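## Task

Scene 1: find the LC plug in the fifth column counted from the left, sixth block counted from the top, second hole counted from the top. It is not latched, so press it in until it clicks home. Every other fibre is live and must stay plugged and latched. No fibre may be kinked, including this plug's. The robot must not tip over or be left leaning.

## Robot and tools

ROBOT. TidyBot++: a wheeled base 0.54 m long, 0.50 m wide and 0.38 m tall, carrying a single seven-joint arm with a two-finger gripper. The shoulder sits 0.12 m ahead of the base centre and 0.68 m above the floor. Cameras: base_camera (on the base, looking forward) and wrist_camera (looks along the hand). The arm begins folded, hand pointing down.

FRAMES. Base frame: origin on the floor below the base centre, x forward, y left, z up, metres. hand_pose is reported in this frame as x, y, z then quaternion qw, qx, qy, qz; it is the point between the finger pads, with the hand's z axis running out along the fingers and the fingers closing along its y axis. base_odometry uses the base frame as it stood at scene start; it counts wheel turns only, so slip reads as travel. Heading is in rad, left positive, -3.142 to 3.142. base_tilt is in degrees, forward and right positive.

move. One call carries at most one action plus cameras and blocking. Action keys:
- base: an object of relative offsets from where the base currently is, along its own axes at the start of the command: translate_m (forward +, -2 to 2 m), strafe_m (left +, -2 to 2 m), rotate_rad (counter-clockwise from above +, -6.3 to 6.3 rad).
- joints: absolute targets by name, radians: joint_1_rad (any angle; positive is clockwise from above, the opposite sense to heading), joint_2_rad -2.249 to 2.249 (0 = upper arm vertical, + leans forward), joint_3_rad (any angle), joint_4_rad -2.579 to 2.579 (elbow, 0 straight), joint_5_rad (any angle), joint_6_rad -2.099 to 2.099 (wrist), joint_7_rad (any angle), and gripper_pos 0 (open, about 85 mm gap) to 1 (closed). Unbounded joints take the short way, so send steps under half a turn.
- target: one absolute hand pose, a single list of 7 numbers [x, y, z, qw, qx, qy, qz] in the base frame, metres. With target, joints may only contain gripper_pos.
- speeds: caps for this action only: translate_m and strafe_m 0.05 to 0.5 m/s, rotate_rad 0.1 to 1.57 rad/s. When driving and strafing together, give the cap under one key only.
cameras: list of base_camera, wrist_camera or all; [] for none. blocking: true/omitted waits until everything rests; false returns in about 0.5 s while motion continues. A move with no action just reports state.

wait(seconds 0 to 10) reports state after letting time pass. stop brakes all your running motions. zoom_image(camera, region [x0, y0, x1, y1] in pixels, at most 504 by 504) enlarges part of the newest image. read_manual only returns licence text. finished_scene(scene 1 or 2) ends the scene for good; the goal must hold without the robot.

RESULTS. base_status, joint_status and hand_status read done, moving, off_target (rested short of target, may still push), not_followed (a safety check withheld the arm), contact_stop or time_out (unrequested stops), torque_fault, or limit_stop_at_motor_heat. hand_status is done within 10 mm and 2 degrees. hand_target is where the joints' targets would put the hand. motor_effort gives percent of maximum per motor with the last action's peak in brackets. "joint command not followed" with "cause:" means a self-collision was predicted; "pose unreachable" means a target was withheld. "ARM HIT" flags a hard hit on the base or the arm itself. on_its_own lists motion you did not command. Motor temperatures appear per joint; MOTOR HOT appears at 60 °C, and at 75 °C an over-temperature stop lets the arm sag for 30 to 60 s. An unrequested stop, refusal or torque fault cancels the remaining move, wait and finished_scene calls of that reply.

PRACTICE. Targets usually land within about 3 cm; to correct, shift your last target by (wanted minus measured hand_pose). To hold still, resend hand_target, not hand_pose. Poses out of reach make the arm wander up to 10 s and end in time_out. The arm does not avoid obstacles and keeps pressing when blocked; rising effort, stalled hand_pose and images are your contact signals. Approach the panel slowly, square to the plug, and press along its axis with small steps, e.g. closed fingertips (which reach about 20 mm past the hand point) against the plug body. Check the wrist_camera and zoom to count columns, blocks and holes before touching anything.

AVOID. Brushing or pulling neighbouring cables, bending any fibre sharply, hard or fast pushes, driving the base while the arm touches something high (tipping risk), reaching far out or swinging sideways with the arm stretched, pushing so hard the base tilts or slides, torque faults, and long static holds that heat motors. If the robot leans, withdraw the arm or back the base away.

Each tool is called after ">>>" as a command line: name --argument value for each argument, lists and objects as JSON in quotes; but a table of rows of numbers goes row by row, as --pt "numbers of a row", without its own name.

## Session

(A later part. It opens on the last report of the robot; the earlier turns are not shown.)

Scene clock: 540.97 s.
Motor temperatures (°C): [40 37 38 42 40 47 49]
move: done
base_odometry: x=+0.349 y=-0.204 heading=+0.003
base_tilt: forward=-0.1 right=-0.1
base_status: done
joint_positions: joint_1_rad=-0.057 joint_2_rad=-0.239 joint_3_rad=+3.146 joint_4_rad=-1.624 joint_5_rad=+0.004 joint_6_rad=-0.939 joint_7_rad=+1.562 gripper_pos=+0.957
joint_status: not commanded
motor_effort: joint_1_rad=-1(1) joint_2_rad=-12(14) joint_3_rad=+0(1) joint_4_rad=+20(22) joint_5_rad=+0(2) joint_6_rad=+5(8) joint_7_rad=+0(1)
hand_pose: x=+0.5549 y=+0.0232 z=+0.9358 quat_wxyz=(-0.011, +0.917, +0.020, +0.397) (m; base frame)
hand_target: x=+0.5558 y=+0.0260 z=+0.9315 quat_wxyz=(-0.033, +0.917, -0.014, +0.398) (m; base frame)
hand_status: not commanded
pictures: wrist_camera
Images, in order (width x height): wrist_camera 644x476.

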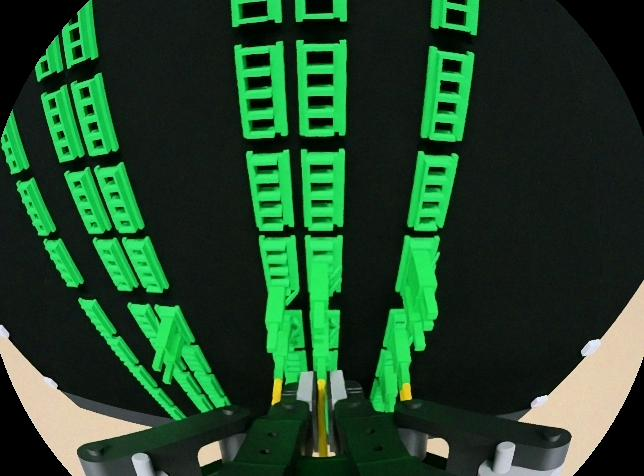

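>>> move --base '{"translate_m": -0.003}' --joints '{"joint_4_rad": -1.6}' --speeds '{"translate_m": 0.05}' --cameras '["wrist_camera"]'

>>> zoom_image --camera "wrist_camera" --region '[306, 344, 338, 376]'

Scene clock: 546.90 s.
Motor temperatures (°C): [40 37 38 42 40 47 49]
move: done
base_odometry: x=+0.346 y=-0.204 heading=+0.003
base_tilt: forward=-0.1 right=-0.1
base_status: done
joint_positions: joint_1_rad=-0.057 joint_2_rad=-0.239 joint_3_rad=+3.146 joint_4_rad=-1.620 joint_5_rad=+0.003 joint_6_rad=-0.939 joint_7_rad=+1.562 gripper_pos=+0.957
joint_status: all done
motor_effort: joint_1_rad=-1(2) joint_2_rad=-13(16) joint_3_rad=+0(2) joint_4_rad=+22(22) joint_5_rad=+0(1) joint_6_rad=+6(7) joint_7_rad=+0(1)
hand_pose: x=+0.5556 y=+0.0232 z=+0.9378 quat_wxyz=(-0.011, +0.917, +0.020, +0.399) (m; base frame)
hand_target: x=+0.5619 y=+0.0262 z=+0.9536 quat_wxyz=(-0.034, +0.908, -0.014, +0.416) (m; base frame)
hand_status: not commanded
pictures: wrist_camera
Images, in order (width x height): wrist_camera 644x476.

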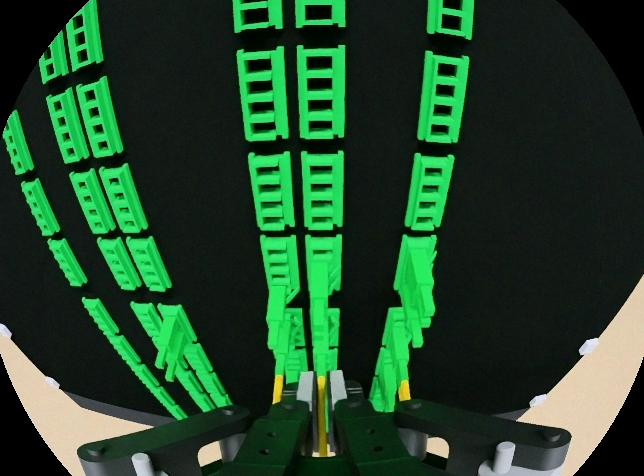

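Scaled by 15.750.

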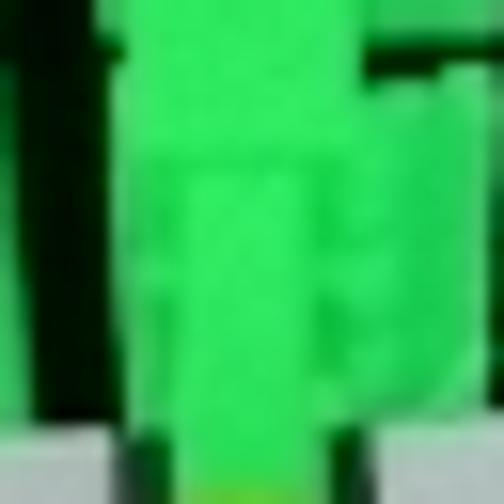

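>>> move --joints '{"joint_4_rad": -1.595}' --cameras '[]'

Scene clock: 548.07 s.
Motor temperatures (°C): [40 37 38 42 40 47 49]
move: done
base_odometry: x=+0.346 y=-0.204 heading=+0.003
base_tilt: forward=-0.1 right=-0.1
base_status: not commanded
joint_positions: joint_1_rad=-0.057 joint_2_rad=-0.239 joint_3_rad=+3.146 joint_4_rad=-1.620 joint_5_rad=+0.003 joint_6_rad=-0.939 joint_7_rad=+1.562 gripper_pos=+0.957
joint_status: all done
motor_effort: joint_1_rad=+0(1) joint_2_rad=-12(13) joint_3_rad=+0(1) joint_4_rad=+21(22) joint_5_rad=+1(1) joint_6_rad=+6(7) joint_7_rad=+0(1)
hand_pose: x=+0.5556 y=+0.0232 z=+0.9379 quat_wxyz=(-0.011, +0.917, +0.020, +0.399) (m; base frame)
hand_target: x=+0.5626 y=+0.0263 z=+0.9564 quat_wxyz=(-0.034, +0.907, -0.014, +0.419) (m; base frame)
hand_status: not commanded
pictures: none
No camera images: "cameras" was empty.

>>> move --joints '{"joint_4_rad": -1.588}' --cameras '[]'

Scene clock: 549.30 s.
Motor temperatures (°C): [40 37 38 42 40 47 49]
move: done
base_odometry: x=+0.346 y=-0.204 heading=+0.003
base_tilt: forward=-0.1 right=-0.1
base_status: not commanded
joint_positions: joint_1_rad=-0.057 joint_2_rad=-0.239 joint_3_rad=+3.146 joint_4_rad=-1.619 joint_5_rad=+0.003 joint_6_rad=-0.939 joint_7_rad=+1.562 gripper_pos=+0.957
joint_status: all done
motor_effort: joint_1_rad=+0(1) joint_2_rad=-13(13) joint_3_rad=+0(1) joint_4_rad=+22(23) joint_5_rad=+1(1) joint_6_rad=+7(7) joint_7_rad=+0(1)
hand_pose: x=+0.5558 y=+0.0232 z=+0.9385 quat_wxyz=(-0.011, +0.916, +0.020, +0.400) (m; base frame)
hand_target: x=+0.5635 y=+0.0263 z=+0.9602 quat_wxyz=(-0.034, +0.906, -0.014, +0.422) (m; base frame)
hand_status: not commanded
pictures: none
No camera images: "cameras" was empty.

>>> move --base '{"translate_m": 0.002}' --speeds '{"translate_m": 0.05}' --cameras '["wrist_camera"]'

>>> zoom_image --camera "wrist_camera" --region '[306, 344, 338, 376]'

Scene clock: 554.30 s.
Motor temperatures (°C): [40 37 38 42 40 47 49]
move: done
base_odometry: x=+0.348 y=-0.204 heading=+0.003
base_tilt: forward=-0.1 right=-0.1
base_status: done
joint_positions: joint_1_rad=-0.057 joint_2_rad=-0.239 joint_3_rad=+3.146 joint_4_rad=-1.618 joint_5_rad=+0.003 joint_6_rad=-0.939 joint_7_rad=+1.562 gripper_pos=+0.957
joint_status: not commanded
motor_effort: joint_1_rad=-1(1) joint_2_rad=-11(13) joint_3_rad=+0(2) joint_4_rad=+23(23) joint_5_rad=+1(1) joint_6_rad=+9(10) joint_7_rad=+0(1)
hand_pose: x=+0.5558 y=+0.0232 z=+0.9386 quat_wxyz=(-0.011, +0.916, +0.020, +0.400) (m; base frame)
hand_target: x=+0.5635 y=+0.0263 z=+0.9602 quat_wxyz=(-0.034, +0.906, -0.014, +0.422) (m; base frame)
hand_status: not commanded
pictures: wrist_camera
Images, in order (width x height): wrist_camera 644x476.

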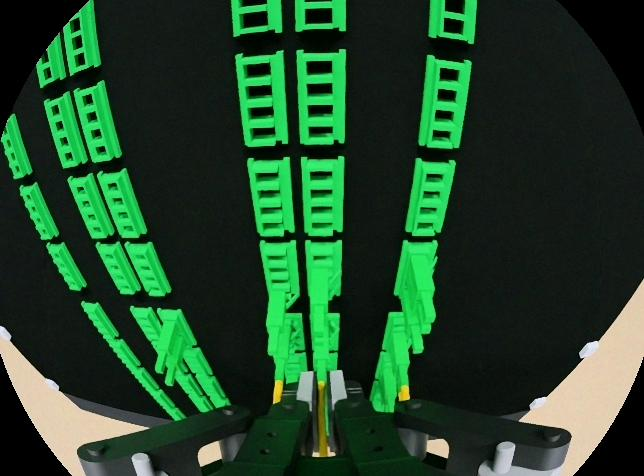

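Scaled by 15.750.

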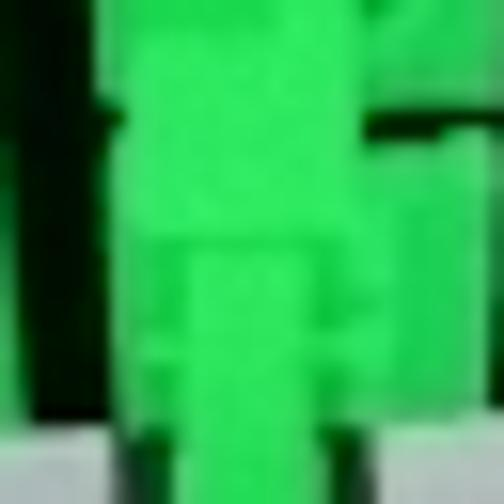

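>>> move --base '{"translate_m": 0.002}' --speeds '{"translate_m": 0.05}' --cameras '["wrist_camera"]'

>>> zoom_image --camera "wrist_camera" --region '[306, 344, 338, 376]'

Scene clock: 556.40 s.
Motor temperatures (°C): [40 37 38 42 40 47 49]
move: done
base_odometry: x=+0.350 y=-0.204 heading=+0.003
base_tilt: forward=-0.1 right=-0.1
base_status: done
joint_positions: joint_1_rad=-0.056 joint_2_rad=-0.240 joint_3_rad=+3.146 joint_4_rad=-1.618 joint_5_rad=+0.003 joint_6_rad=-0.940 joint_7_rad=+1.562 gripper_pos=+0.957
joint_status: not commanded
motor_effort: joint_1_rad=+0(2) joint_2_rad=-10(11) joint_3_rad=+0(1) joint_4_rad=+24(24) joint_5_rad=+0(1) joint_6_rad=+11(13) joint_7_rad=+0(1)
hand_pose: x=+0.5553 y=+0.0230 z=+0.9388 quat_wxyz=(-0.011, +0.916, +0.020, +0.400) (m; base frame)
hand_target: x=+0.5635 y=+0.0263 z=+0.9602 quat_wxyz=(-0.034, +0.906, -0.014, +0.422) (m; base frame)
hand_status: not commanded
pictures: wrist_camera
Images, in order (width x height): wrist_camera 644x476.

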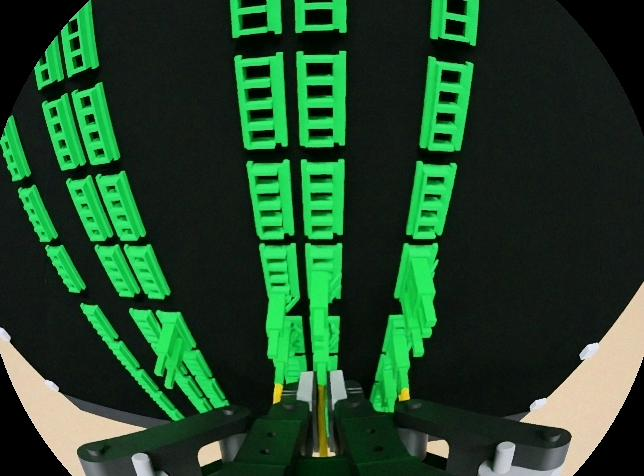

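Scaled by 15.750.

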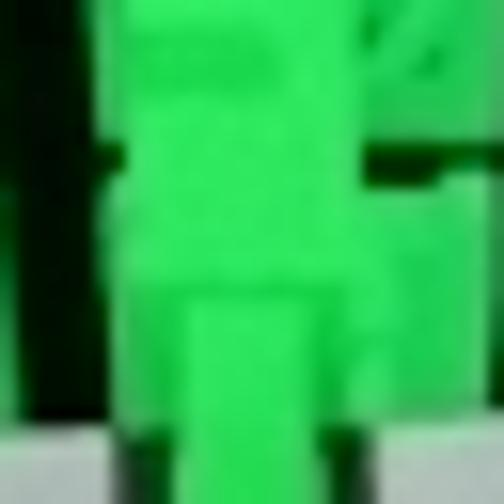

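>>> move --base '{"translate_m": 0.0015}' --speeds '{"translate_m": 0.05}' --cameras '["wrist_camera"]'

>>> zoom_image --camera "wrist_camera" --region '[306, 344, 338, 376]'

Scene clock: 560.70 s.
Motor temperatures (°C): [40 37 38 42 40 47 49]
move: done
base_odometry: x=+0.351 y=-0.204 heading=+0.003
base_tilt: forward=-0.1 right=-0.1
base_status: done
joint_positions: joint_1_rad=-0.056 joint_2_rad=-0.241 joint_3_rad=+3.146 joint_4_rad=-1.618 joint_5_rad=+0.003 joint_6_rad=-0.943 joint_7_rad=+1.562 gripper_pos=+0.957
joint_status: not commanded
motor_effort: joint_1_rad=+0(2) joint_2_rad=-9(10) joint_3_rad=+0(1) joint_4_rad=+24(25) joint_5_rad=+0(1) joint_6_rad=+13(15) joint_7_rad=+0(1)
hand_pose: x=+0.5543 y=+0.0228 z=+0.9389 quat_wxyz=(-0.011, +0.917, +0.020, +0.399) (m; base frame)
hand_target: x=+0.5635 y=+0.0263 z=+0.9602 quat_wxyz=(-0.034, +0.906, -0.014, +0.422) (m; base frame)
hand_status: not commanded
pictures: wrist_camera
Images, in order (width x height): wrist_camera 644x476.

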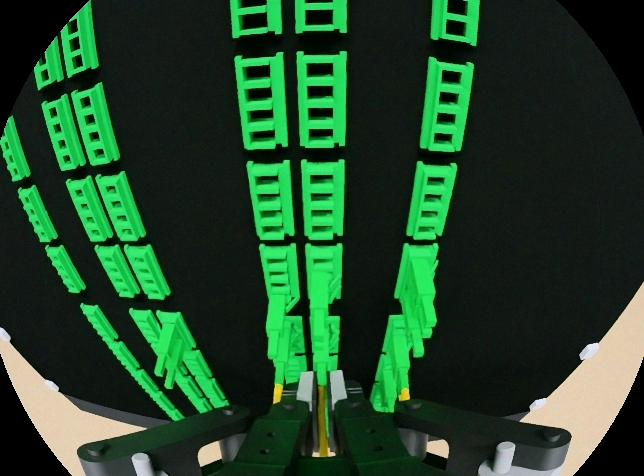

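Scaled by 15.750.

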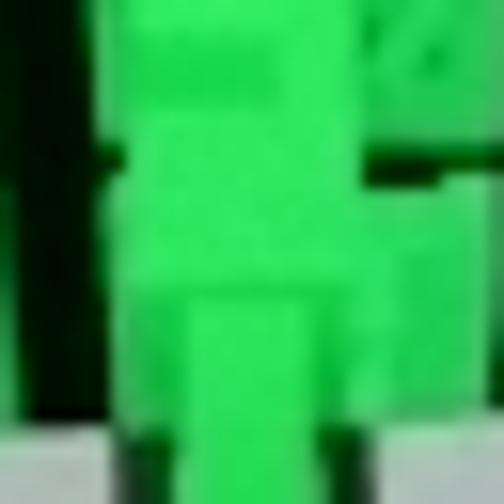

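>>> move --base '{"translate_m": 0.002}' --speeds '{"translate_m": 0.05}' --cameras '["wrist_camera"]'

>>> zoom_image --camera "wrist_camera" --region '[306, 344, 338, 376]'

Scene clock: 563.27 s.
Motor temperatures (°C): [40 37 38 42 40 47 49]
move: done
base_odometry: x=+0.353 y=-0.204 heading=+0.003
base_tilt: forward=-0.2 right=-0.1
base_status: done
joint_positions: joint_1_rad=-0.056 joint_2_rad=-0.244 joint_3_rad=+3.146 joint_4_rad=-1.618 joint_5_rad=+0.003 joint_6_rad=-0.948 joint_7_rad=+1.562 gripper_pos=+0.957
joint_status: not commanded
motor_effort: joint_1_rad=-1(2) joint_2_rad=-9(9) joint_3_rad=+0(1) joint_4_rad=+25(26) joint_5_rad=+1(1) joint_6_rad=+12(17) joint_7_rad=+1(1)
hand_pose: x=+0.5526 y=+0.0226 z=+0.9390 quat_wxyz=(-0.011, +0.917, +0.020, +0.398) (m; base frame)
hand_target: x=+0.5635 y=+0.0263 z=+0.9602 quat_wxyz=(-0.034, +0.906, -0.014, +0.422) (m; base frame)
hand_status: not commanded
pictures: wrist_camera
Images, in order (width x height): wrist_camera 644x476.

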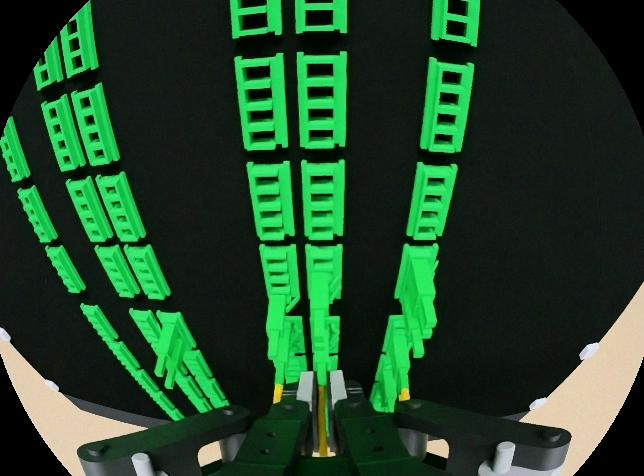

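Scaled by 15.750.

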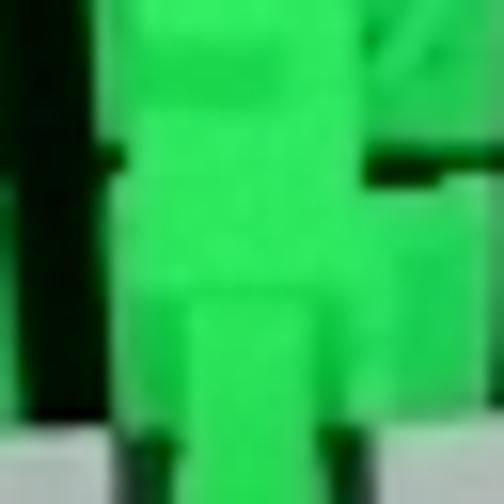

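>>> move --base '{"translate_m": 0.003}' --speeds '{"translate_m": 0.05}' --cameras '["wrist_camera"]'

>>> zoom_image --camera "wrist_camera" --region '[306, 344, 338, 376]'

Scene clock: 565.93 s.
Motor temperatures (°C): [40 37 38 42 40 47 49]
move: done
base_odometry: x=+0.355 y=-0.204 heading=+0.003
base_tilt: forward=-0.2 right=-0.1
base_status: done
joint_positions: joint_1_rad=-0.055 joint_2_rad=-0.249 joint_3_rad=+3.146 joint_4_rad=-1.618 joint_5_rad=+0.003 joint_6_rad=-0.956 joint_7_rad=+1.562 gripper_pos=+0.957
joint_status: not commanded
motor_effort: joint_1_rad=-1(2) joint_2_rad=-9(9) joint_3_rad=-1(1) joint_4_rad=+25(27) joint_5_rad=-1(2) joint_6_rad=+11(17) joint_7_rad=+1(1)
hand_pose: x=+0.5497 y=+0.0223 z=+0.9392 quat_wxyz=(-0.011, +0.918, +0.020, +0.397) (m; base frame)
hand_target: x=+0.5635 y=+0.0263 z=+0.9602 quat_wxyz=(-0.034, +0.906, -0.014, +0.422) (m; base frame)
hand_status: not commanded
pictures: wrist_camera
Images, in order (width x height): wrist_camera 644x476.

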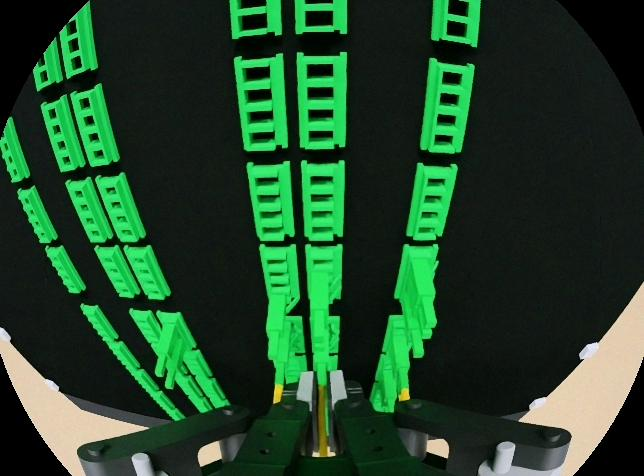

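Scaled by 15.750.

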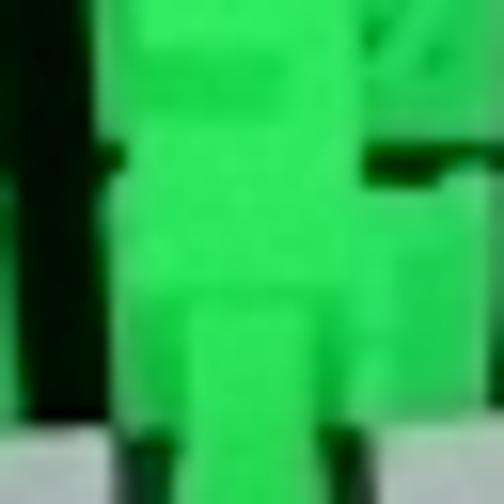

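>>> zoom_image --camera "wrist_camera" --region '[312, 356, 332, 376]'

Scaled by 25.200.

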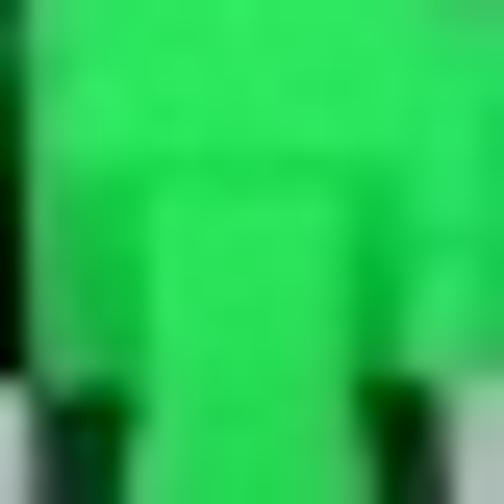

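>>> move --joints '{"joint_2_rad": -0.23, "joint_6_rad": -0.9, "joint_4_rad": -1.58}' --cameras '["wrist_camera"]'

>>> zoom_image --camera "wrist_camera" --region '[306, 344, 338, 376]'

Scene clock: 579.17 s.
Motor temperatures (°C): [40 37 38 42 40 47 49]
move: done
base_odometry: x=+0.355 y=-0.204 heading=+0.003
base_tilt: forward=-0.2 right=-0.1
base_status: not commanded
joint_positions: joint_1_rad=-0.055 joint_2_rad=-0.249 joint_3_rad=+3.146 joint_4_rad=-1.618 joint_5_rad=+0.003 joint_6_rad=-0.955 joint_7_rad=+1.562 gripper_pos=+0.957
joint_status: all done
motor_effort: joint_1_rad=-1(1) joint_2_rad=-9(9) joint_3_rad=-1(1) joint_4_rad=+25(26) joint_5_rad=+0(1) joint_6_rad=+13(14) joint_7_rad=+0(1)
hand_pose: x=+0.5498 y=+0.0223 z=+0.9393 quat_wxyz=(-0.011, +0.918, +0.020, +0.397) (m; base frame)
hand_target: x=+0.5713 y=+0.0266 z=+0.9649 quat_wxyz=(-0.035, +0.902, -0.014, +0.430) (m; base frame)
hand_status: not commanded
pictures: wrist_camera
Images, in order (width x height): wrist_camera 644x476.

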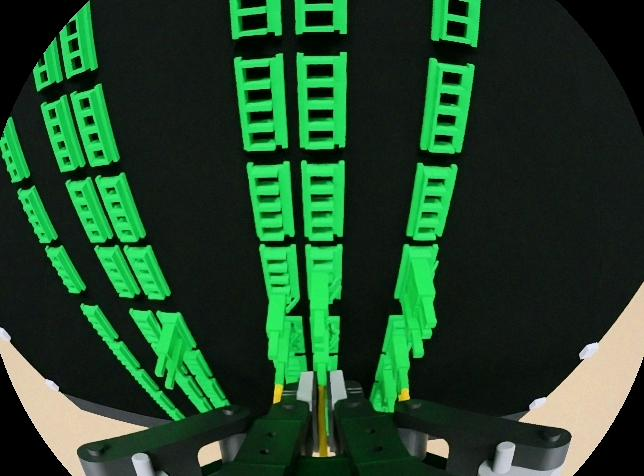

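Scaled by 15.750.

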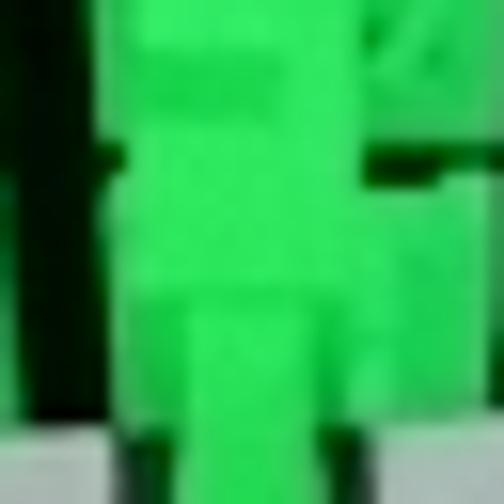

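>>> move --joints '{"joint_2_rad": -0.21, "joint_6_rad": -0.87, "joint_4_rad": -1.57}' --cameras '[]'

Scene clock: 580.80 s.
Motor temperatures (°C): [40 37 38 42 40 47 49]
move: off_target
base_odometry: x=+0.355 y=-0.204 heading=+0.003
base_tilt: forward=-0.1 right=-0.1
base_status: not commanded
joint_positions: joint_1_rad=-0.055 joint_2_rad=-0.248 joint_3_rad=+3.146 joint_4_rad=-1.618 joint_5_rad=+0.003 joint_6_rad=-0.954 joint_7_rad=+1.562 gripper_pos=+0.957
joint_status: joint_4_rad off_target (ended at -1.618, target -1.570); the others done
motor_effort: joint_1_rad=-1(1) joint_2_rad=-5(9) joint_3_rad=+0(1) joint_4_rad=+26(26) joint_5_rad=+0(1) joint_6_rad=+16(16) joint_7_rad=+0(1)
hand_pose: x=+0.5503 y=+0.0224 z=+0.9391 quat_wxyz=(-0.011, +0.918, +0.020, +0.397) (m; base frame)
hand_target: x=+0.5840 y=+0.0270 z=+0.9685 quat_wxyz=(-0.035, +0.898, -0.014, +0.439) (m; base frame)
hand_status: not commanded
pictures: none
No camera images: "cameras" was empty.

>>> move --joints '{"joint_2_rad": -0.185, "joint_6_rad": -0.84, "joint_4_rad": -1.555}' --cameras '["wrist_camera"]'

>>> zoom_image --camera "wrist_camera" --region '[306, 344, 338, 376]'

Scene clock: 582.97 s.
Motor temperatures (°C): [40 37 38 42 40 47 49]
move: off_target
base_odometry: x=+0.355 y=-0.204 heading=+0.003
base_tilt: forward=-0.2 right=+0.0
base_status: not commanded
joint_positions: joint_1_rad=-0.055 joint_2_rad=-0.246 joint_3_rad=+3.146 joint_4_rad=-1.617 joint_5_rad=+0.003 joint_6_rad=-0.953 joint_7_rad=+1.562 gripper_pos=+0.957
joint_status: joint_2_rad off_target (ended at -0.246, target -0.185); joint_4_rad off_target (ended at -1.617, target -1.555); joint_6_rad off_target (ended at -0.953, target -0.840)
motor_effort: joint_1_rad=-1(1) joint_2_rad=-2(7) joint_3_rad=+1(1) joint_4_rad=+28(28) joint_5_rad=+1(1) joint_6_rad=+20(21) joint_7_rad=-1(1)
hand_pose: x=+0.5512 y=+0.0224 z=+0.9390 quat_wxyz=(-0.011, +0.918, +0.020, +0.397) (m; base frame)
hand_target: x=+0.5987 y=+0.0276 z=+0.9724 quat_wxyz=(-0.036, +0.893, -0.014, +0.448) (m; base frame)
hand_status: not commanded
pictures: wrist_camera
Images, in order (width x height): wrist_camera 644x476.

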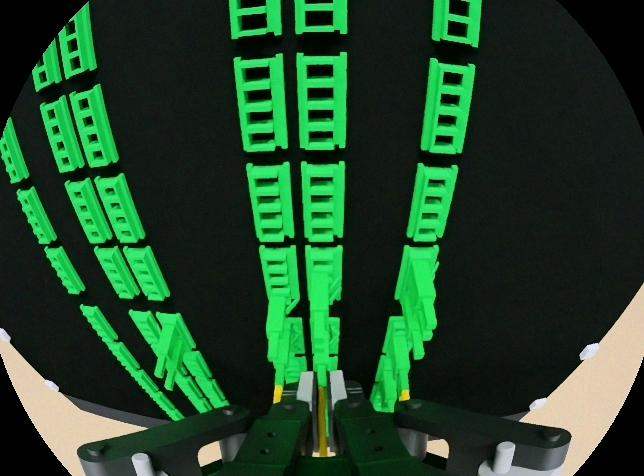

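Scaled by 15.750.

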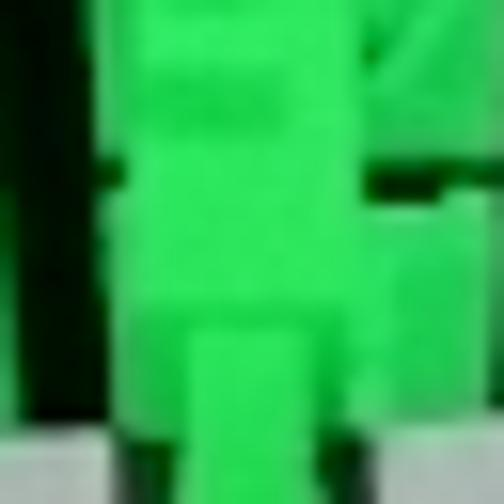

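>>> move --joints '{"joint_2_rad": -0.165, "joint_6_rad": -0.81, "joint_4_rad": -1.54}' --cameras '["wrist_camera"]'

>>> zoom_image --camera "wrist_camera" --region '[306, 344, 338, 376]'

Scene clock: 585.90 s.
Motor temperatures (°C): [40 37 38 42 40 47 49]
move: off_target
base_odometry: x=+0.355 y=-0.204 heading=+0.003
base_tilt: forward=-0.2 right=+0.0
base_status: not commanded
joint_positions: joint_1_rad=-0.055 joint_2_rad=-0.243 joint_3_rad=+3.146 joint_4_rad=-1.616 joint_5_rad=+0.003 joint_6_rad=-0.953 joint_7_rad=+1.562 gripper_pos=+0.957
joint_status: joint_2_rad off_target (ended at -0.243, target -0.165); joint_4_rad off_target (ended at -1.616, target -1.540); joint_6_rad off_target (ended at -0.953, target -0.810)
motor_effort: joint_1_rad=+0(1) joint_2_rad=+1(2) joint_3_rad=+1(1) joint_4_rad=+30(31) joint_5_rad=+1(1) joint_6_rad=+25(26) joint_7_rad=+0(1)
hand_pose: x=+0.5520 y=+0.0225 z=+0.9388 quat_wxyz=(-0.011, +0.918, +0.020, +0.397) (m; base frame)
hand_target: x=+0.6119 y=+0.0281 z=+0.9787 quat_wxyz=(-0.036, +0.888, -0.014, +0.459) (m; base frame)
hand_status: not commanded
pictures: wrist_camera
Images, in order (width x height): wrist_camera 644x476.

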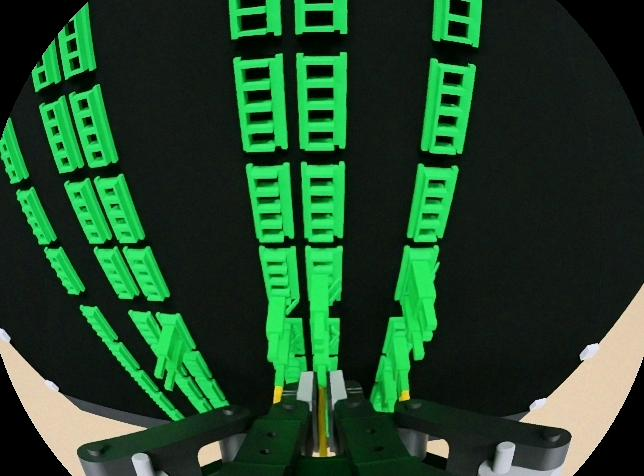

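Scaled by 15.750.

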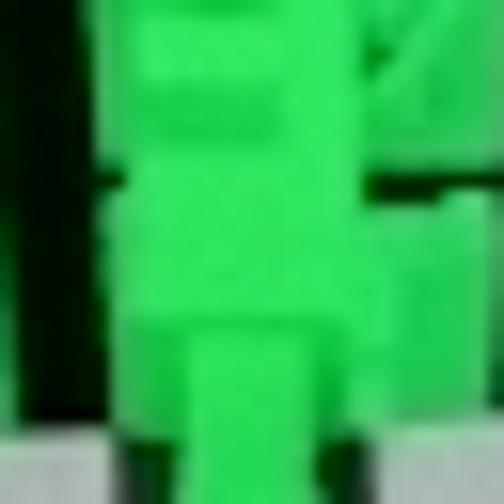

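>>> move --joints '{"joint_2_rad": -0.24, "joint_6_rad": -0.92, "joint_4_rad": -1.6}' --cameras '[]'

>>> move --base '{"translate_m": -0.006}' --speeds '{"translate_m": 0.05}' --cameras '["wrist_camera"]'

>>> zoom_image --camera "wrist_camera" --region '[306, 344, 338, 376]'

Scene clock: 595.20 s.
Motor temperatures (°C): [40 37 38 42 40 47 49]
move: done
base_odometry: x=+0.355 y=-0.204 heading=+0.003
base_tilt: forward=-0.2 right=-0.1
base_status: not commanded
joint_positions: joint_1_rad=-0.055 joint_2_rad=-0.246 joint_3_rad=+3.146 joint_4_rad=-1.617 joint_5_rad=+0.003 joint_6_rad=-0.954 joint_7_rad=+1.562 gripper_pos=+0.957
joint_status: all done
motor_effort: joint_1_rad=+0(1) joint_2_rad=-6(6) joint_3_rad=+0(1) joint_4_rad=+26(31) joint_5_rad=+1(1) joint_6_rad=+16(26) joint_7_rad=+0(1)
hand_pose: x=+0.5508 y=+0.0224 z=+0.9391 quat_wxyz=(-0.011, +0.918, +0.020, +0.397) (m; base frame)
hand_target: x=+0.5619 y=+0.0262 z=+0.9536 quat_wxyz=(-0.034, +0.908, -0.014, +0.416) (m; base frame)
hand_status: not commanded
pictures: none
No camera images: "cameras" was empty.

Scene clock: 595.87 s.
Motor temperatures (°C): [40 37 38 42 40 47 49]
move: done
base_odometry: x=+0.349 y=-0.204 heading=+0.003
base_tilt: forward=-0.1 right=-0.1
base_status: done
joint_positions: joint_1_rad=-0.055 joint_2_rad=-0.243 joint_3_rad=+3.146 joint_4_rad=-1.617 joint_5_rad=+0.003 joint_6_rad=-0.938 joint_7_rad=+1.562 gripper_pos=+0.957
joint_status: not commanded
motor_effort: joint_1_rad=-1(2) joint_2_rad=-11(14) joint_3_rad=+0(2) joint_4_rad=+24(26) joint_5_rad=+0(1) joint_6_rad=+10(16) joint_7_rad=+0(2)
hand_pose: x=+0.5553 y=+0.0225 z=+0.9412 quat_wxyz=(-0.011, +0.915, +0.020, +0.403) (m; base frame)
hand_target: x=+0.5619 y=+0.0262 z=+0.9536 quat_wxyz=(-0.034, +0.908, -0.014, +0.416) (m; base frame)
hand_status: not commanded
pictures: wrist_camera
Images, in order (width x height): wrist_camera 644x476.

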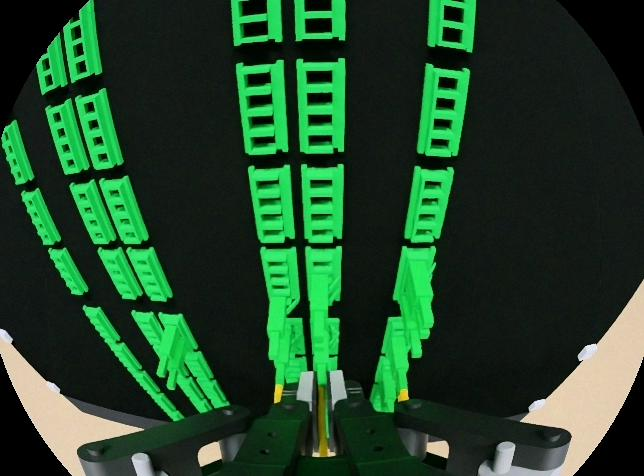

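Scaled by 15.750.

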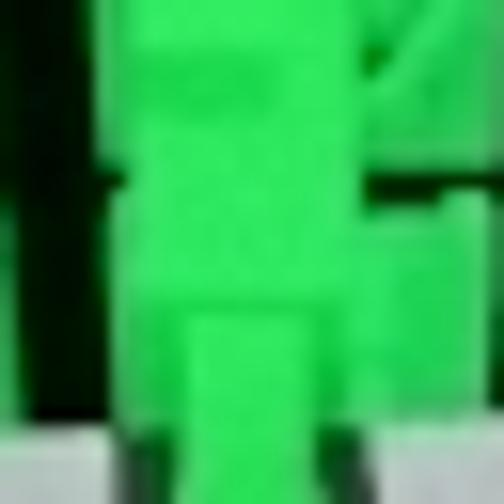

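>>> move --base '{"translate_m": -0.005}' --speeds '{"translate_m": 0.05}' --cameras '["wrist_camera"]'

>>> zoom_image --camera "wrist_camera" --region '[306, 344, 338, 376]'

Scene clock: 598.20 s.
Motor temperatures (°C): [40 37 38 42 40 47 49]
move: done
base_odometry: x=+0.344 y=-0.204 heading=+0.003
base_tilt: forward=-0.1 right=-0.1
base_status: done
joint_positions: joint_1_rad=-0.055 joint_2_rad=-0.241 joint_3_rad=+3.146 joint_4_rad=-1.617 joint_5_rad=+0.003 joint_6_rad=-0.931 joint_7_rad=+1.562 gripper_pos=+0.957
joint_status: not commanded
motor_effort: joint_1_rad=-1(1) joint_2_rad=-12(15) joint_3_rad=+0(1) joint_4_rad=+21(23) joint_5_rad=+0(1) joint_6_rad=+6(10) joint_7_rad=+0(1)
hand_pose: x=+0.5572 y=+0.0226 z=+0.9426 quat_wxyz=(-0.011, +0.914, +0.020, +0.406) (m; base frame)
hand_target: x=+0.5619 y=+0.0262 z=+0.9536 quat_wxyz=(-0.034, +0.908, -0.014, +0.416) (m; base frame)
hand_status: not commanded
pictures: wrist_camera
Images, in order (width x height): wrist_camera 644x476.

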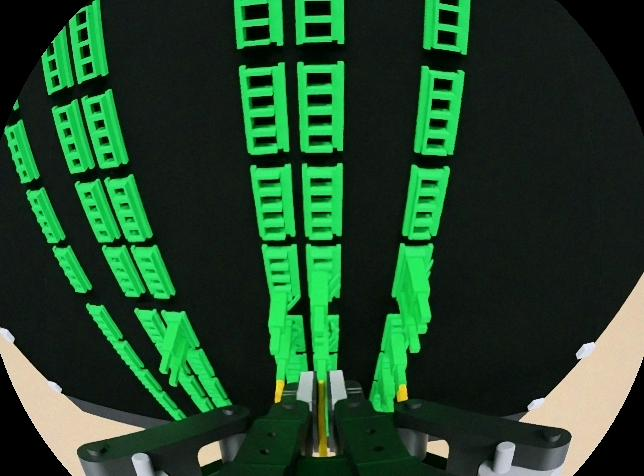

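Scaled by 15.750.

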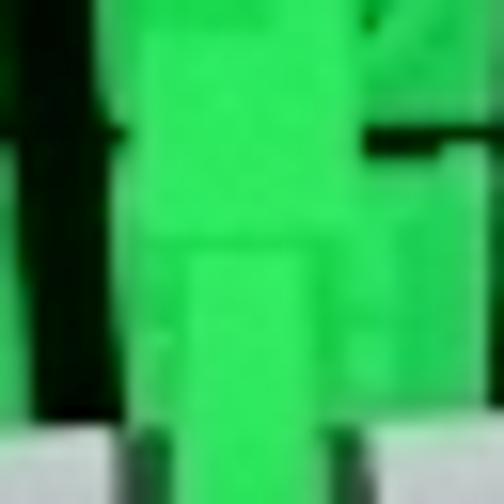

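>>> move --base '{"translate_m": -0.006}' --speeds '{"translate_m": 0.05}' --cameras '["wrist_camera"]'

>>> zoom_image --camera "wrist_camera" --region '[302, 336, 342, 376]'

Scene clock: 599.80 s.
Motor temperatures (°C): [40 37 38 42 40 47 49]
move: done
base_odometry: x=+0.338 y=-0.204 heading=+0.003
base_tilt: forward=-0.1 right=-0.1
base_status: done
joint_positions: joint_1_rad=-0.055 joint_2_rad=-0.241 joint_3_rad=+3.146 joint_4_rad=-1.617 joint_5_rad=+0.003 joint_6_rad=-0.931 joint_7_rad=+1.562 gripper_pos=+0.957
joint_status: not commanded
motor_effort: joint_1_rad=-1(1) joint_2_rad=-12(16) joint_3_rad=-1(1) joint_4_rad=+20(21) joint_5_rad=+0(2) joint_6_rad=+6(6) joint_7_rad=+0(1)
hand_pose: x=+0.5574 y=+0.0225 z=+0.9422 quat_wxyz=(-0.011, +0.914, +0.019, +0.405) (m; base frame)
hand_target: x=+0.5619 y=+0.0262 z=+0.9536 quat_wxyz=(-0.034, +0.908, -0.014, +0.416) (m; base frame)
hand_status: not commanded
pictures: wrist_camera
Images, in order (width x height): wrist_camera 644x476.

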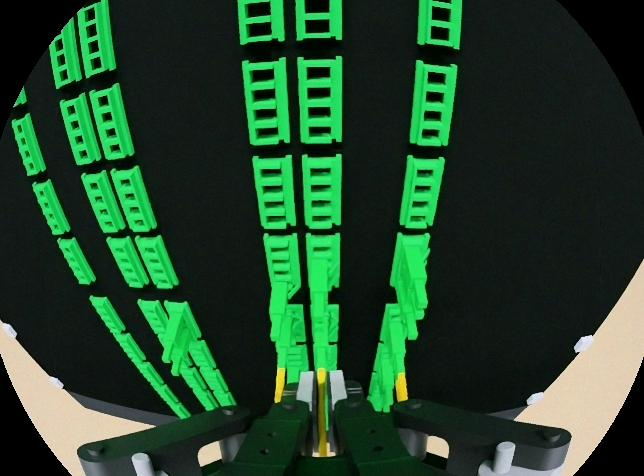

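Scaled by 12.600.

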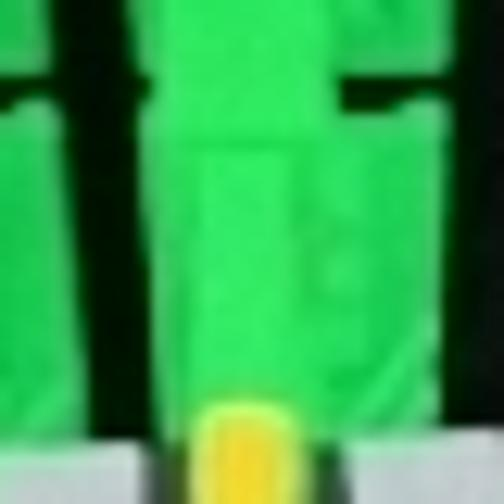

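>>> zoom_image --camera "wrist_camera" --region '[282, 320, 362, 400]'

Scaled by 6.300.

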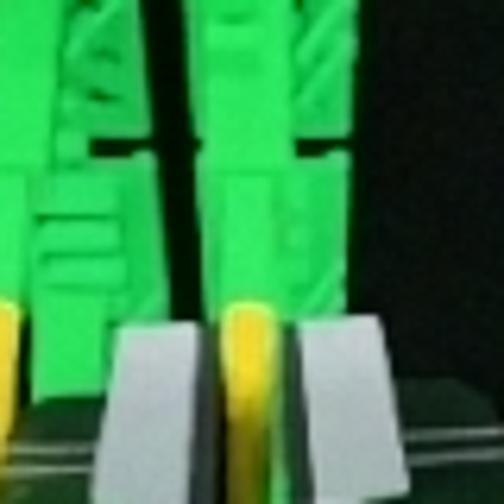

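>>> zoom_image --camera "wrist_camera" --region '[310, 344, 334, 368]'

Scaled by 21.000.

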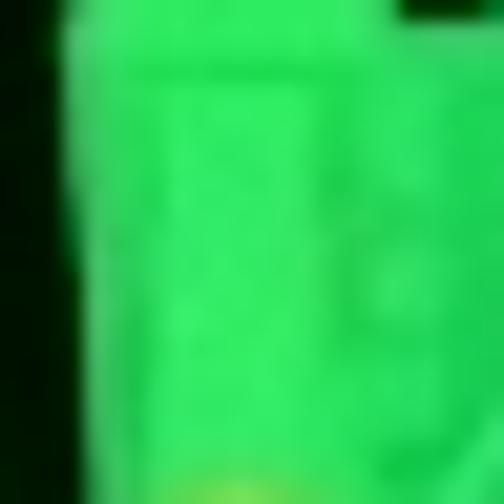

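>>> move --joints '{"gripper_pos": 0.91}' --cameras '[]'

>>> move --base '{"translate_m": -0.025}' --speeds '{"translate_m": 0.05}' --cameras '["wrist_camera"]'

>>> zoom_image --camera "wrist_camera" --region '[302, 316, 350, 364]'

Scene clock: 613.90 s.
Motor temperatures (°C): [40 37 38 42 40 47 49]
move: done
base_odometry: x=+0.338 y=-0.204 heading=+0.003
base_tilt: forward=-0.1 right=-0.1
base_status: not commanded
joint_positions: joint_1_rad=-0.053 joint_2_rad=-0.241 joint_3_rad=+3.146 joint_4_rad=-1.617 joint_5_rad=+0.003 joint_6_rad=-0.931 joint_7_rad=+1.562 gripper_pos=+0.910
joint_status: all done
motor_effort: joint_1_rad=-1(3) joint_2_rad=-12(12) joint_3_rad=-1(3) joint_4_rad=+21(21) joint_5_rad=+0(2) joint_6_rad=+5(6) joint_7_rad=+0(1)
hand_pose: x=+0.5574 y=+0.0215 z=+0.9422 quat_wxyz=(-0.010, +0.914, +0.018, +0.405) (m; base frame)
hand_target: x=+0.5619 y=+0.0262 z=+0.9536 quat_wxyz=(-0.034, +0.908, -0.014, +0.416) (m; base frame)
hand_status: not commanded
pictures: none
No camera images: "cameras" was empty.

Scene clock: 614.87 s.
Motor temperatures (°C): [40 37 38 42 40 47 49]
move: done
base_odometry: x=+0.313 y=-0.204 heading=+0.003
base_tilt: forward=-0.2 right=-0.1
base_status: done
joint_positions: joint_1_rad=-0.053 joint_2_rad=-0.240 joint_3_rad=+3.146 joint_4_rad=-1.617 joint_5_rad=+0.003 joint_6_rad=-0.931 joint_7_rad=+1.562 gripper_pos=+0.910
joint_status: not commanded
motor_effort: joint_1_rad=+0(1) joint_2_rad=-12(16) joint_3_rad=+1(2) joint_4_rad=+20(21) joint_5_rad=+1(1) joint_6_rad=+6(6) joint_7_rad=+0(1)
hand_pose: x=+0.5576 y=+0.0216 z=+0.9420 quat_wxyz=(-0.010, +0.914, +0.018, +0.405) (m; base frame)
hand_target: x=+0.5619 y=+0.0262 z=+0.9536 quat_wxyz=(-0.034, +0.908, -0.014, +0.416) (m; base frame)
hand_status: not commanded
pictures: wrist_camera
Images, in order (width x height): wrist_camera 644x476.

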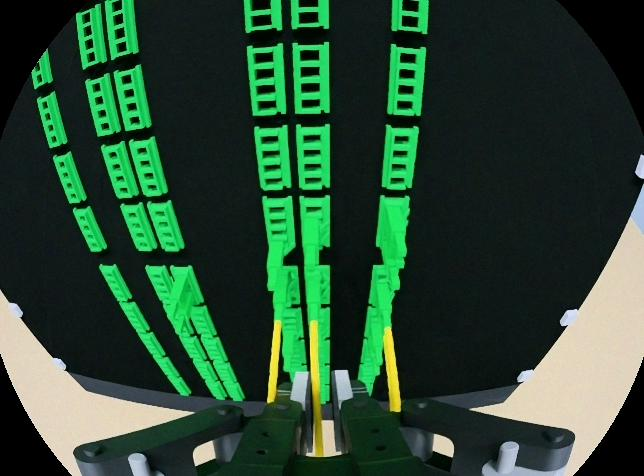

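Scaled by 10.500.

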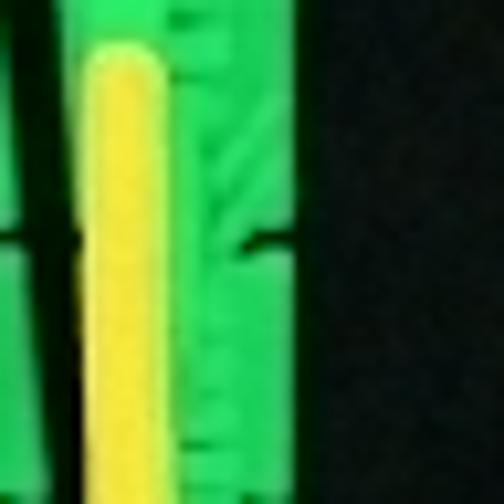

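>>> move --base '{"translate_m": -0.02}' --joints '{"joint_4_rad": -1.5}' --speeds '{"translate_m": 0.1}' --cameras '["wrist_camera"]'

Scene clock: 619.50 s.
Motor temperatures (°C): [40 37 38 42 40 47 49]
move: done
base_odometry: x=+0.293 y=-0.204 heading=+0.003
base_tilt: forward=-0.1 right=-0.1
base_status: done
joint_positions: joint_1_rad=-0.053 joint_2_rad=-0.240 joint_3_rad=+3.146 joint_4_rad=-1.523 joint_5_rad=+0.003 joint_6_rad=-0.931 joint_7_rad=+1.562 gripper_pos=+0.910
joint_status: all done
motor_effort: joint_1_rad=+0(1) joint_2_rad=-12(15) joint_3_rad=+0(2) joint_4_rad=+20(22) joint_5_rad=+0(1) joint_6_rad=+6(7) joint_7_rad=+1(1)
hand_pose: x=+0.5692 y=+0.0221 z=+0.9934 quat_wxyz=(-0.012, +0.894, +0.018, +0.448) (m; base frame)
hand_target: x=+0.5728 y=+0.0267 z=+1.0086 quat_wxyz=(-0.037, +0.886, -0.013, +0.461) (m; base frame)
hand_status: not commanded
pictures: wrist_camera
Images, in order (width x height): wrist_camera 644x476.

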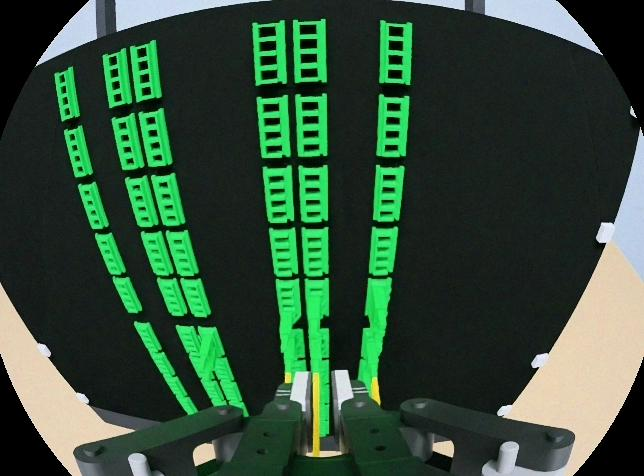

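>>> move --base '{"translate_m": -0.15}' --speeds '{"translate_m": 0.3}' --cameras '[]'

>>> move --target '[0.5, -0.15, 0.93, -0.2126, 0.6744, 0.2126, 0.6744]' --cameras '["wrist_camera"]'

Scene clock: 622.03 s.
Motor temperatures (°C): [40 37 38 42 40 47 49]
move: done
base_odometry: x=+0.143 y=-0.204 heading=+0.002
base_tilt: forward=-0.2 right=-0.1
base_status: done
joint_positions: joint_1_rad=-0.053 joint_2_rad=-0.243 joint_3_rad=+3.146 joint_4_rad=-1.523 joint_5_rad=+0.003 joint_6_rad=-0.931 joint_7_rad=+1.562 gripper_pos=+0.910
joint_status: not commanded
motor_effort: joint_1_rad=-1(1) joint_2_rad=-12(15) joint_3_rad=+0(1) joint_4_rad=+20(21) joint_5_rad=+1(1) joint_6_rad=+6(7) joint_7_rad=+0(1)
hand_pose: x=+0.5683 y=+0.0220 z=+0.9947 quat_wxyz=(-0.012, +0.893, +0.018, +0.449) (m; base frame)
hand_target: x=+0.5728 y=+0.0267 z=+1.0086 quat_wxyz=(-0.037, +0.886, -0.013, +0.461) (m; base frame)
hand_status: not commanded
pictures: none
No camera images: "cameras" was empty.

Scene clock: 624.47 s.
Motor temperatures (°C): [40 37 38 42 40 47 49]
move: off_target
base_odometry: x=+0.143 y=-0.204 heading=+0.002
base_tilt: forward=-0.2 right=+0.0
base_status: not commanded
joint_positions: joint_1_rad=-1.182 joint_2_rad=-1.341 joint_3_rad=+4.052 joint_4_rad=-1.920 joint_5_rad=+0.289 joint_6_rad=-0.678 joint_7_rad=+2.137 gripper_pos=+0.910
joint_status: not commanded
motor_effort: joint_1_rad=+0(2) joint_2_rad=+23(24) joint_3_rad=-15(17) joint_4_rad=+10(21) joint_5_rad=-3(4) joint_6_rad=+6(8) joint_7_rad=+0(1)
hand_pose: x=+0.4908 y=-0.1487 z=+0.9358 quat_wxyz=(-0.251, +0.687, +0.186, +0.657) (m; base frame)
hand_target: x=+0.5000 y=-0.1500 z=+0.9300 quat_wxyz=(-0.213, +0.674, +0.213, +0.674) (m; base frame)
hand_status: off_target (0.011 m and 5.9 deg from the pose sent, 0.196 m and 48.6 deg at the start)
pictures: wrist_camera
Images, in order (width x height): wrist_camera 644x476.

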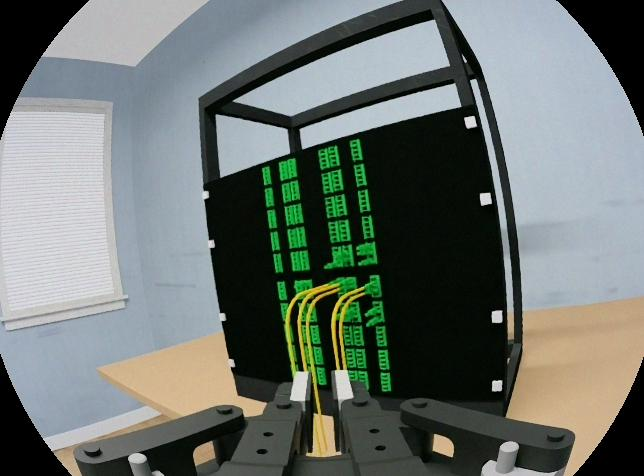

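>>> zoom_image --camera "wrist_camera" --region '[300, 250, 400, 350]'

Scaled by 5.040.

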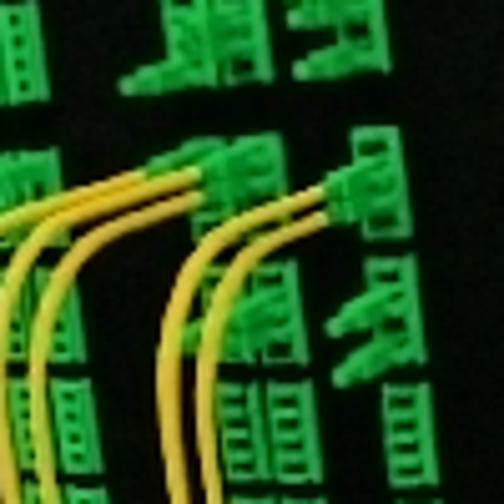

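>>> move --base '{"translate_m": 0.08}' --speeds '{"translate_m": 0.2}' --cameras '["wrist_camera"]'

>>> zoom_image --camera "wrist_camera" --region '[310, 230, 400, 320]'

Scene clock: 632.77 s.
Motor temperatures (°C): [40 37 38 42 40 47 49]
move: done
base_odometry: x=+0.222 y=-0.204 heading=+0.002
base_tilt: forward=-0.1 right=+0.0
base_status: done
joint_positions: joint_1_rad=-1.193 joint_2_rad=-1.342 joint_3_rad=+4.054 joint_4_rad=-1.920 joint_5_rad=+0.292 joint_6_rad=-0.675 joint_7_rad=+2.140 gripper_pos=+0.910
joint_status: not commanded
motor_effort: joint_1_rad=+0(3) joint_2_rad=+23(24) joint_3_rad=-16(17) joint_4_rad=+10(10) joint_5_rad=-3(4) joint_6_rad=+6(7) joint_7_rad=+0(1)
hand_pose: x=+0.4933 y=-0.1456 z=+0.9354 quat_wxyz=(-0.252, +0.685, +0.190, +0.656) (m; base frame)
hand_target: x=+0.5000 y=-0.1500 z=+0.9300 quat_wxyz=(-0.213, +0.674, +0.213, +0.674) (m; base frame)
hand_status: not commanded
pictures: wrist_camera
Images, in order (width x height): wrist_camera 644x476.

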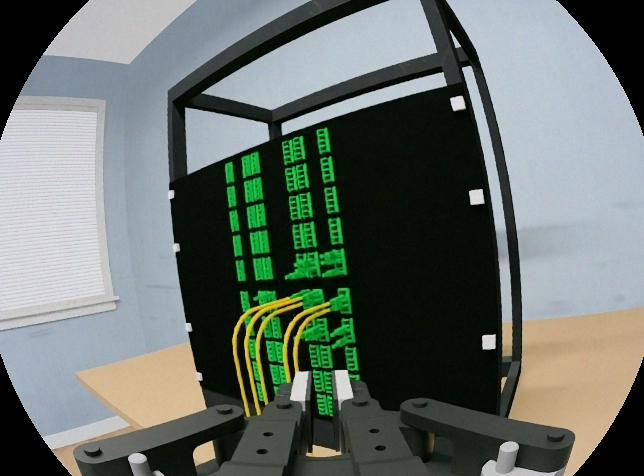

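Scaled by 5.600.

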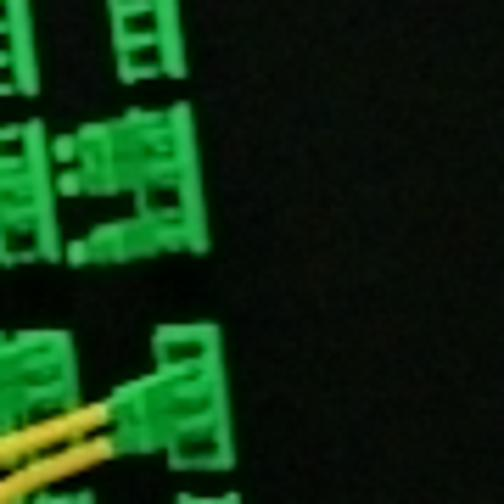

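>>> zoom_image --camera "wrist_camera" --region '[282, 270, 352, 340]'

Scaled by 7.200.

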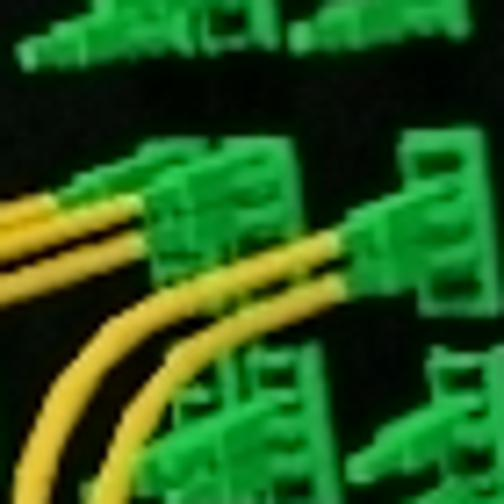

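>>> move --base '{"translate_m": 0.07}' --speeds '{"translate_m": 0.2}' --cameras '["wrist_camera"]'

>>> zoom_image --camera "wrist_camera" --region '[240, 260, 320, 340]'

Scene clock: 637.53 s.
Motor temperatures (°C): [40 37 38 42 40 47 49]
move: done
base_odometry: x=+0.292 y=-0.204 heading=+0.003
base_tilt: forward=-0.2 right=+0.0
base_status: done
joint_positions: joint_1_rad=-1.196 joint_2_rad=-1.343 joint_3_rad=+4.055 joint_4_rad=-1.921 joint_5_rad=+0.293 joint_6_rad=-0.674 joint_7_rad=+2.140 gripper_pos=+0.910
joint_status: not commanded
motor_effort: joint_1_rad=+0(5) joint_2_rad=+23(24) joint_3_rad=-15(17) joint_4_rad=+10(11) joint_5_rad=-3(4) joint_6_rad=+6(7) joint_7_rad=+0(1)
hand_pose: x=+0.4940 y=-0.1447 z=+0.9348 quat_wxyz=(-0.253, +0.685, +0.191, +0.656) (m; base frame)
hand_target: x=+0.5000 y=-0.1500 z=+0.9300 quat_wxyz=(-0.213, +0.674, +0.213, +0.674) (m; base frame)
hand_status: not commanded
pictures: wrist_camera
Images, in order (width x height): wrist_camera 644x476.

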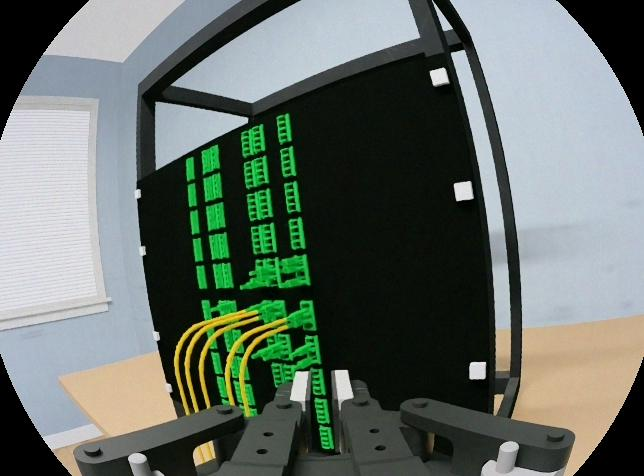

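Scaled by 6.300.

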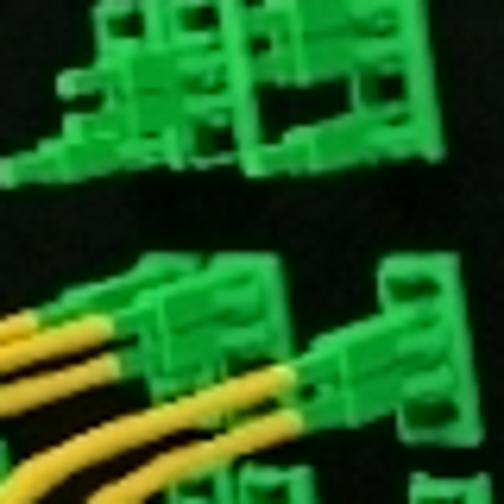

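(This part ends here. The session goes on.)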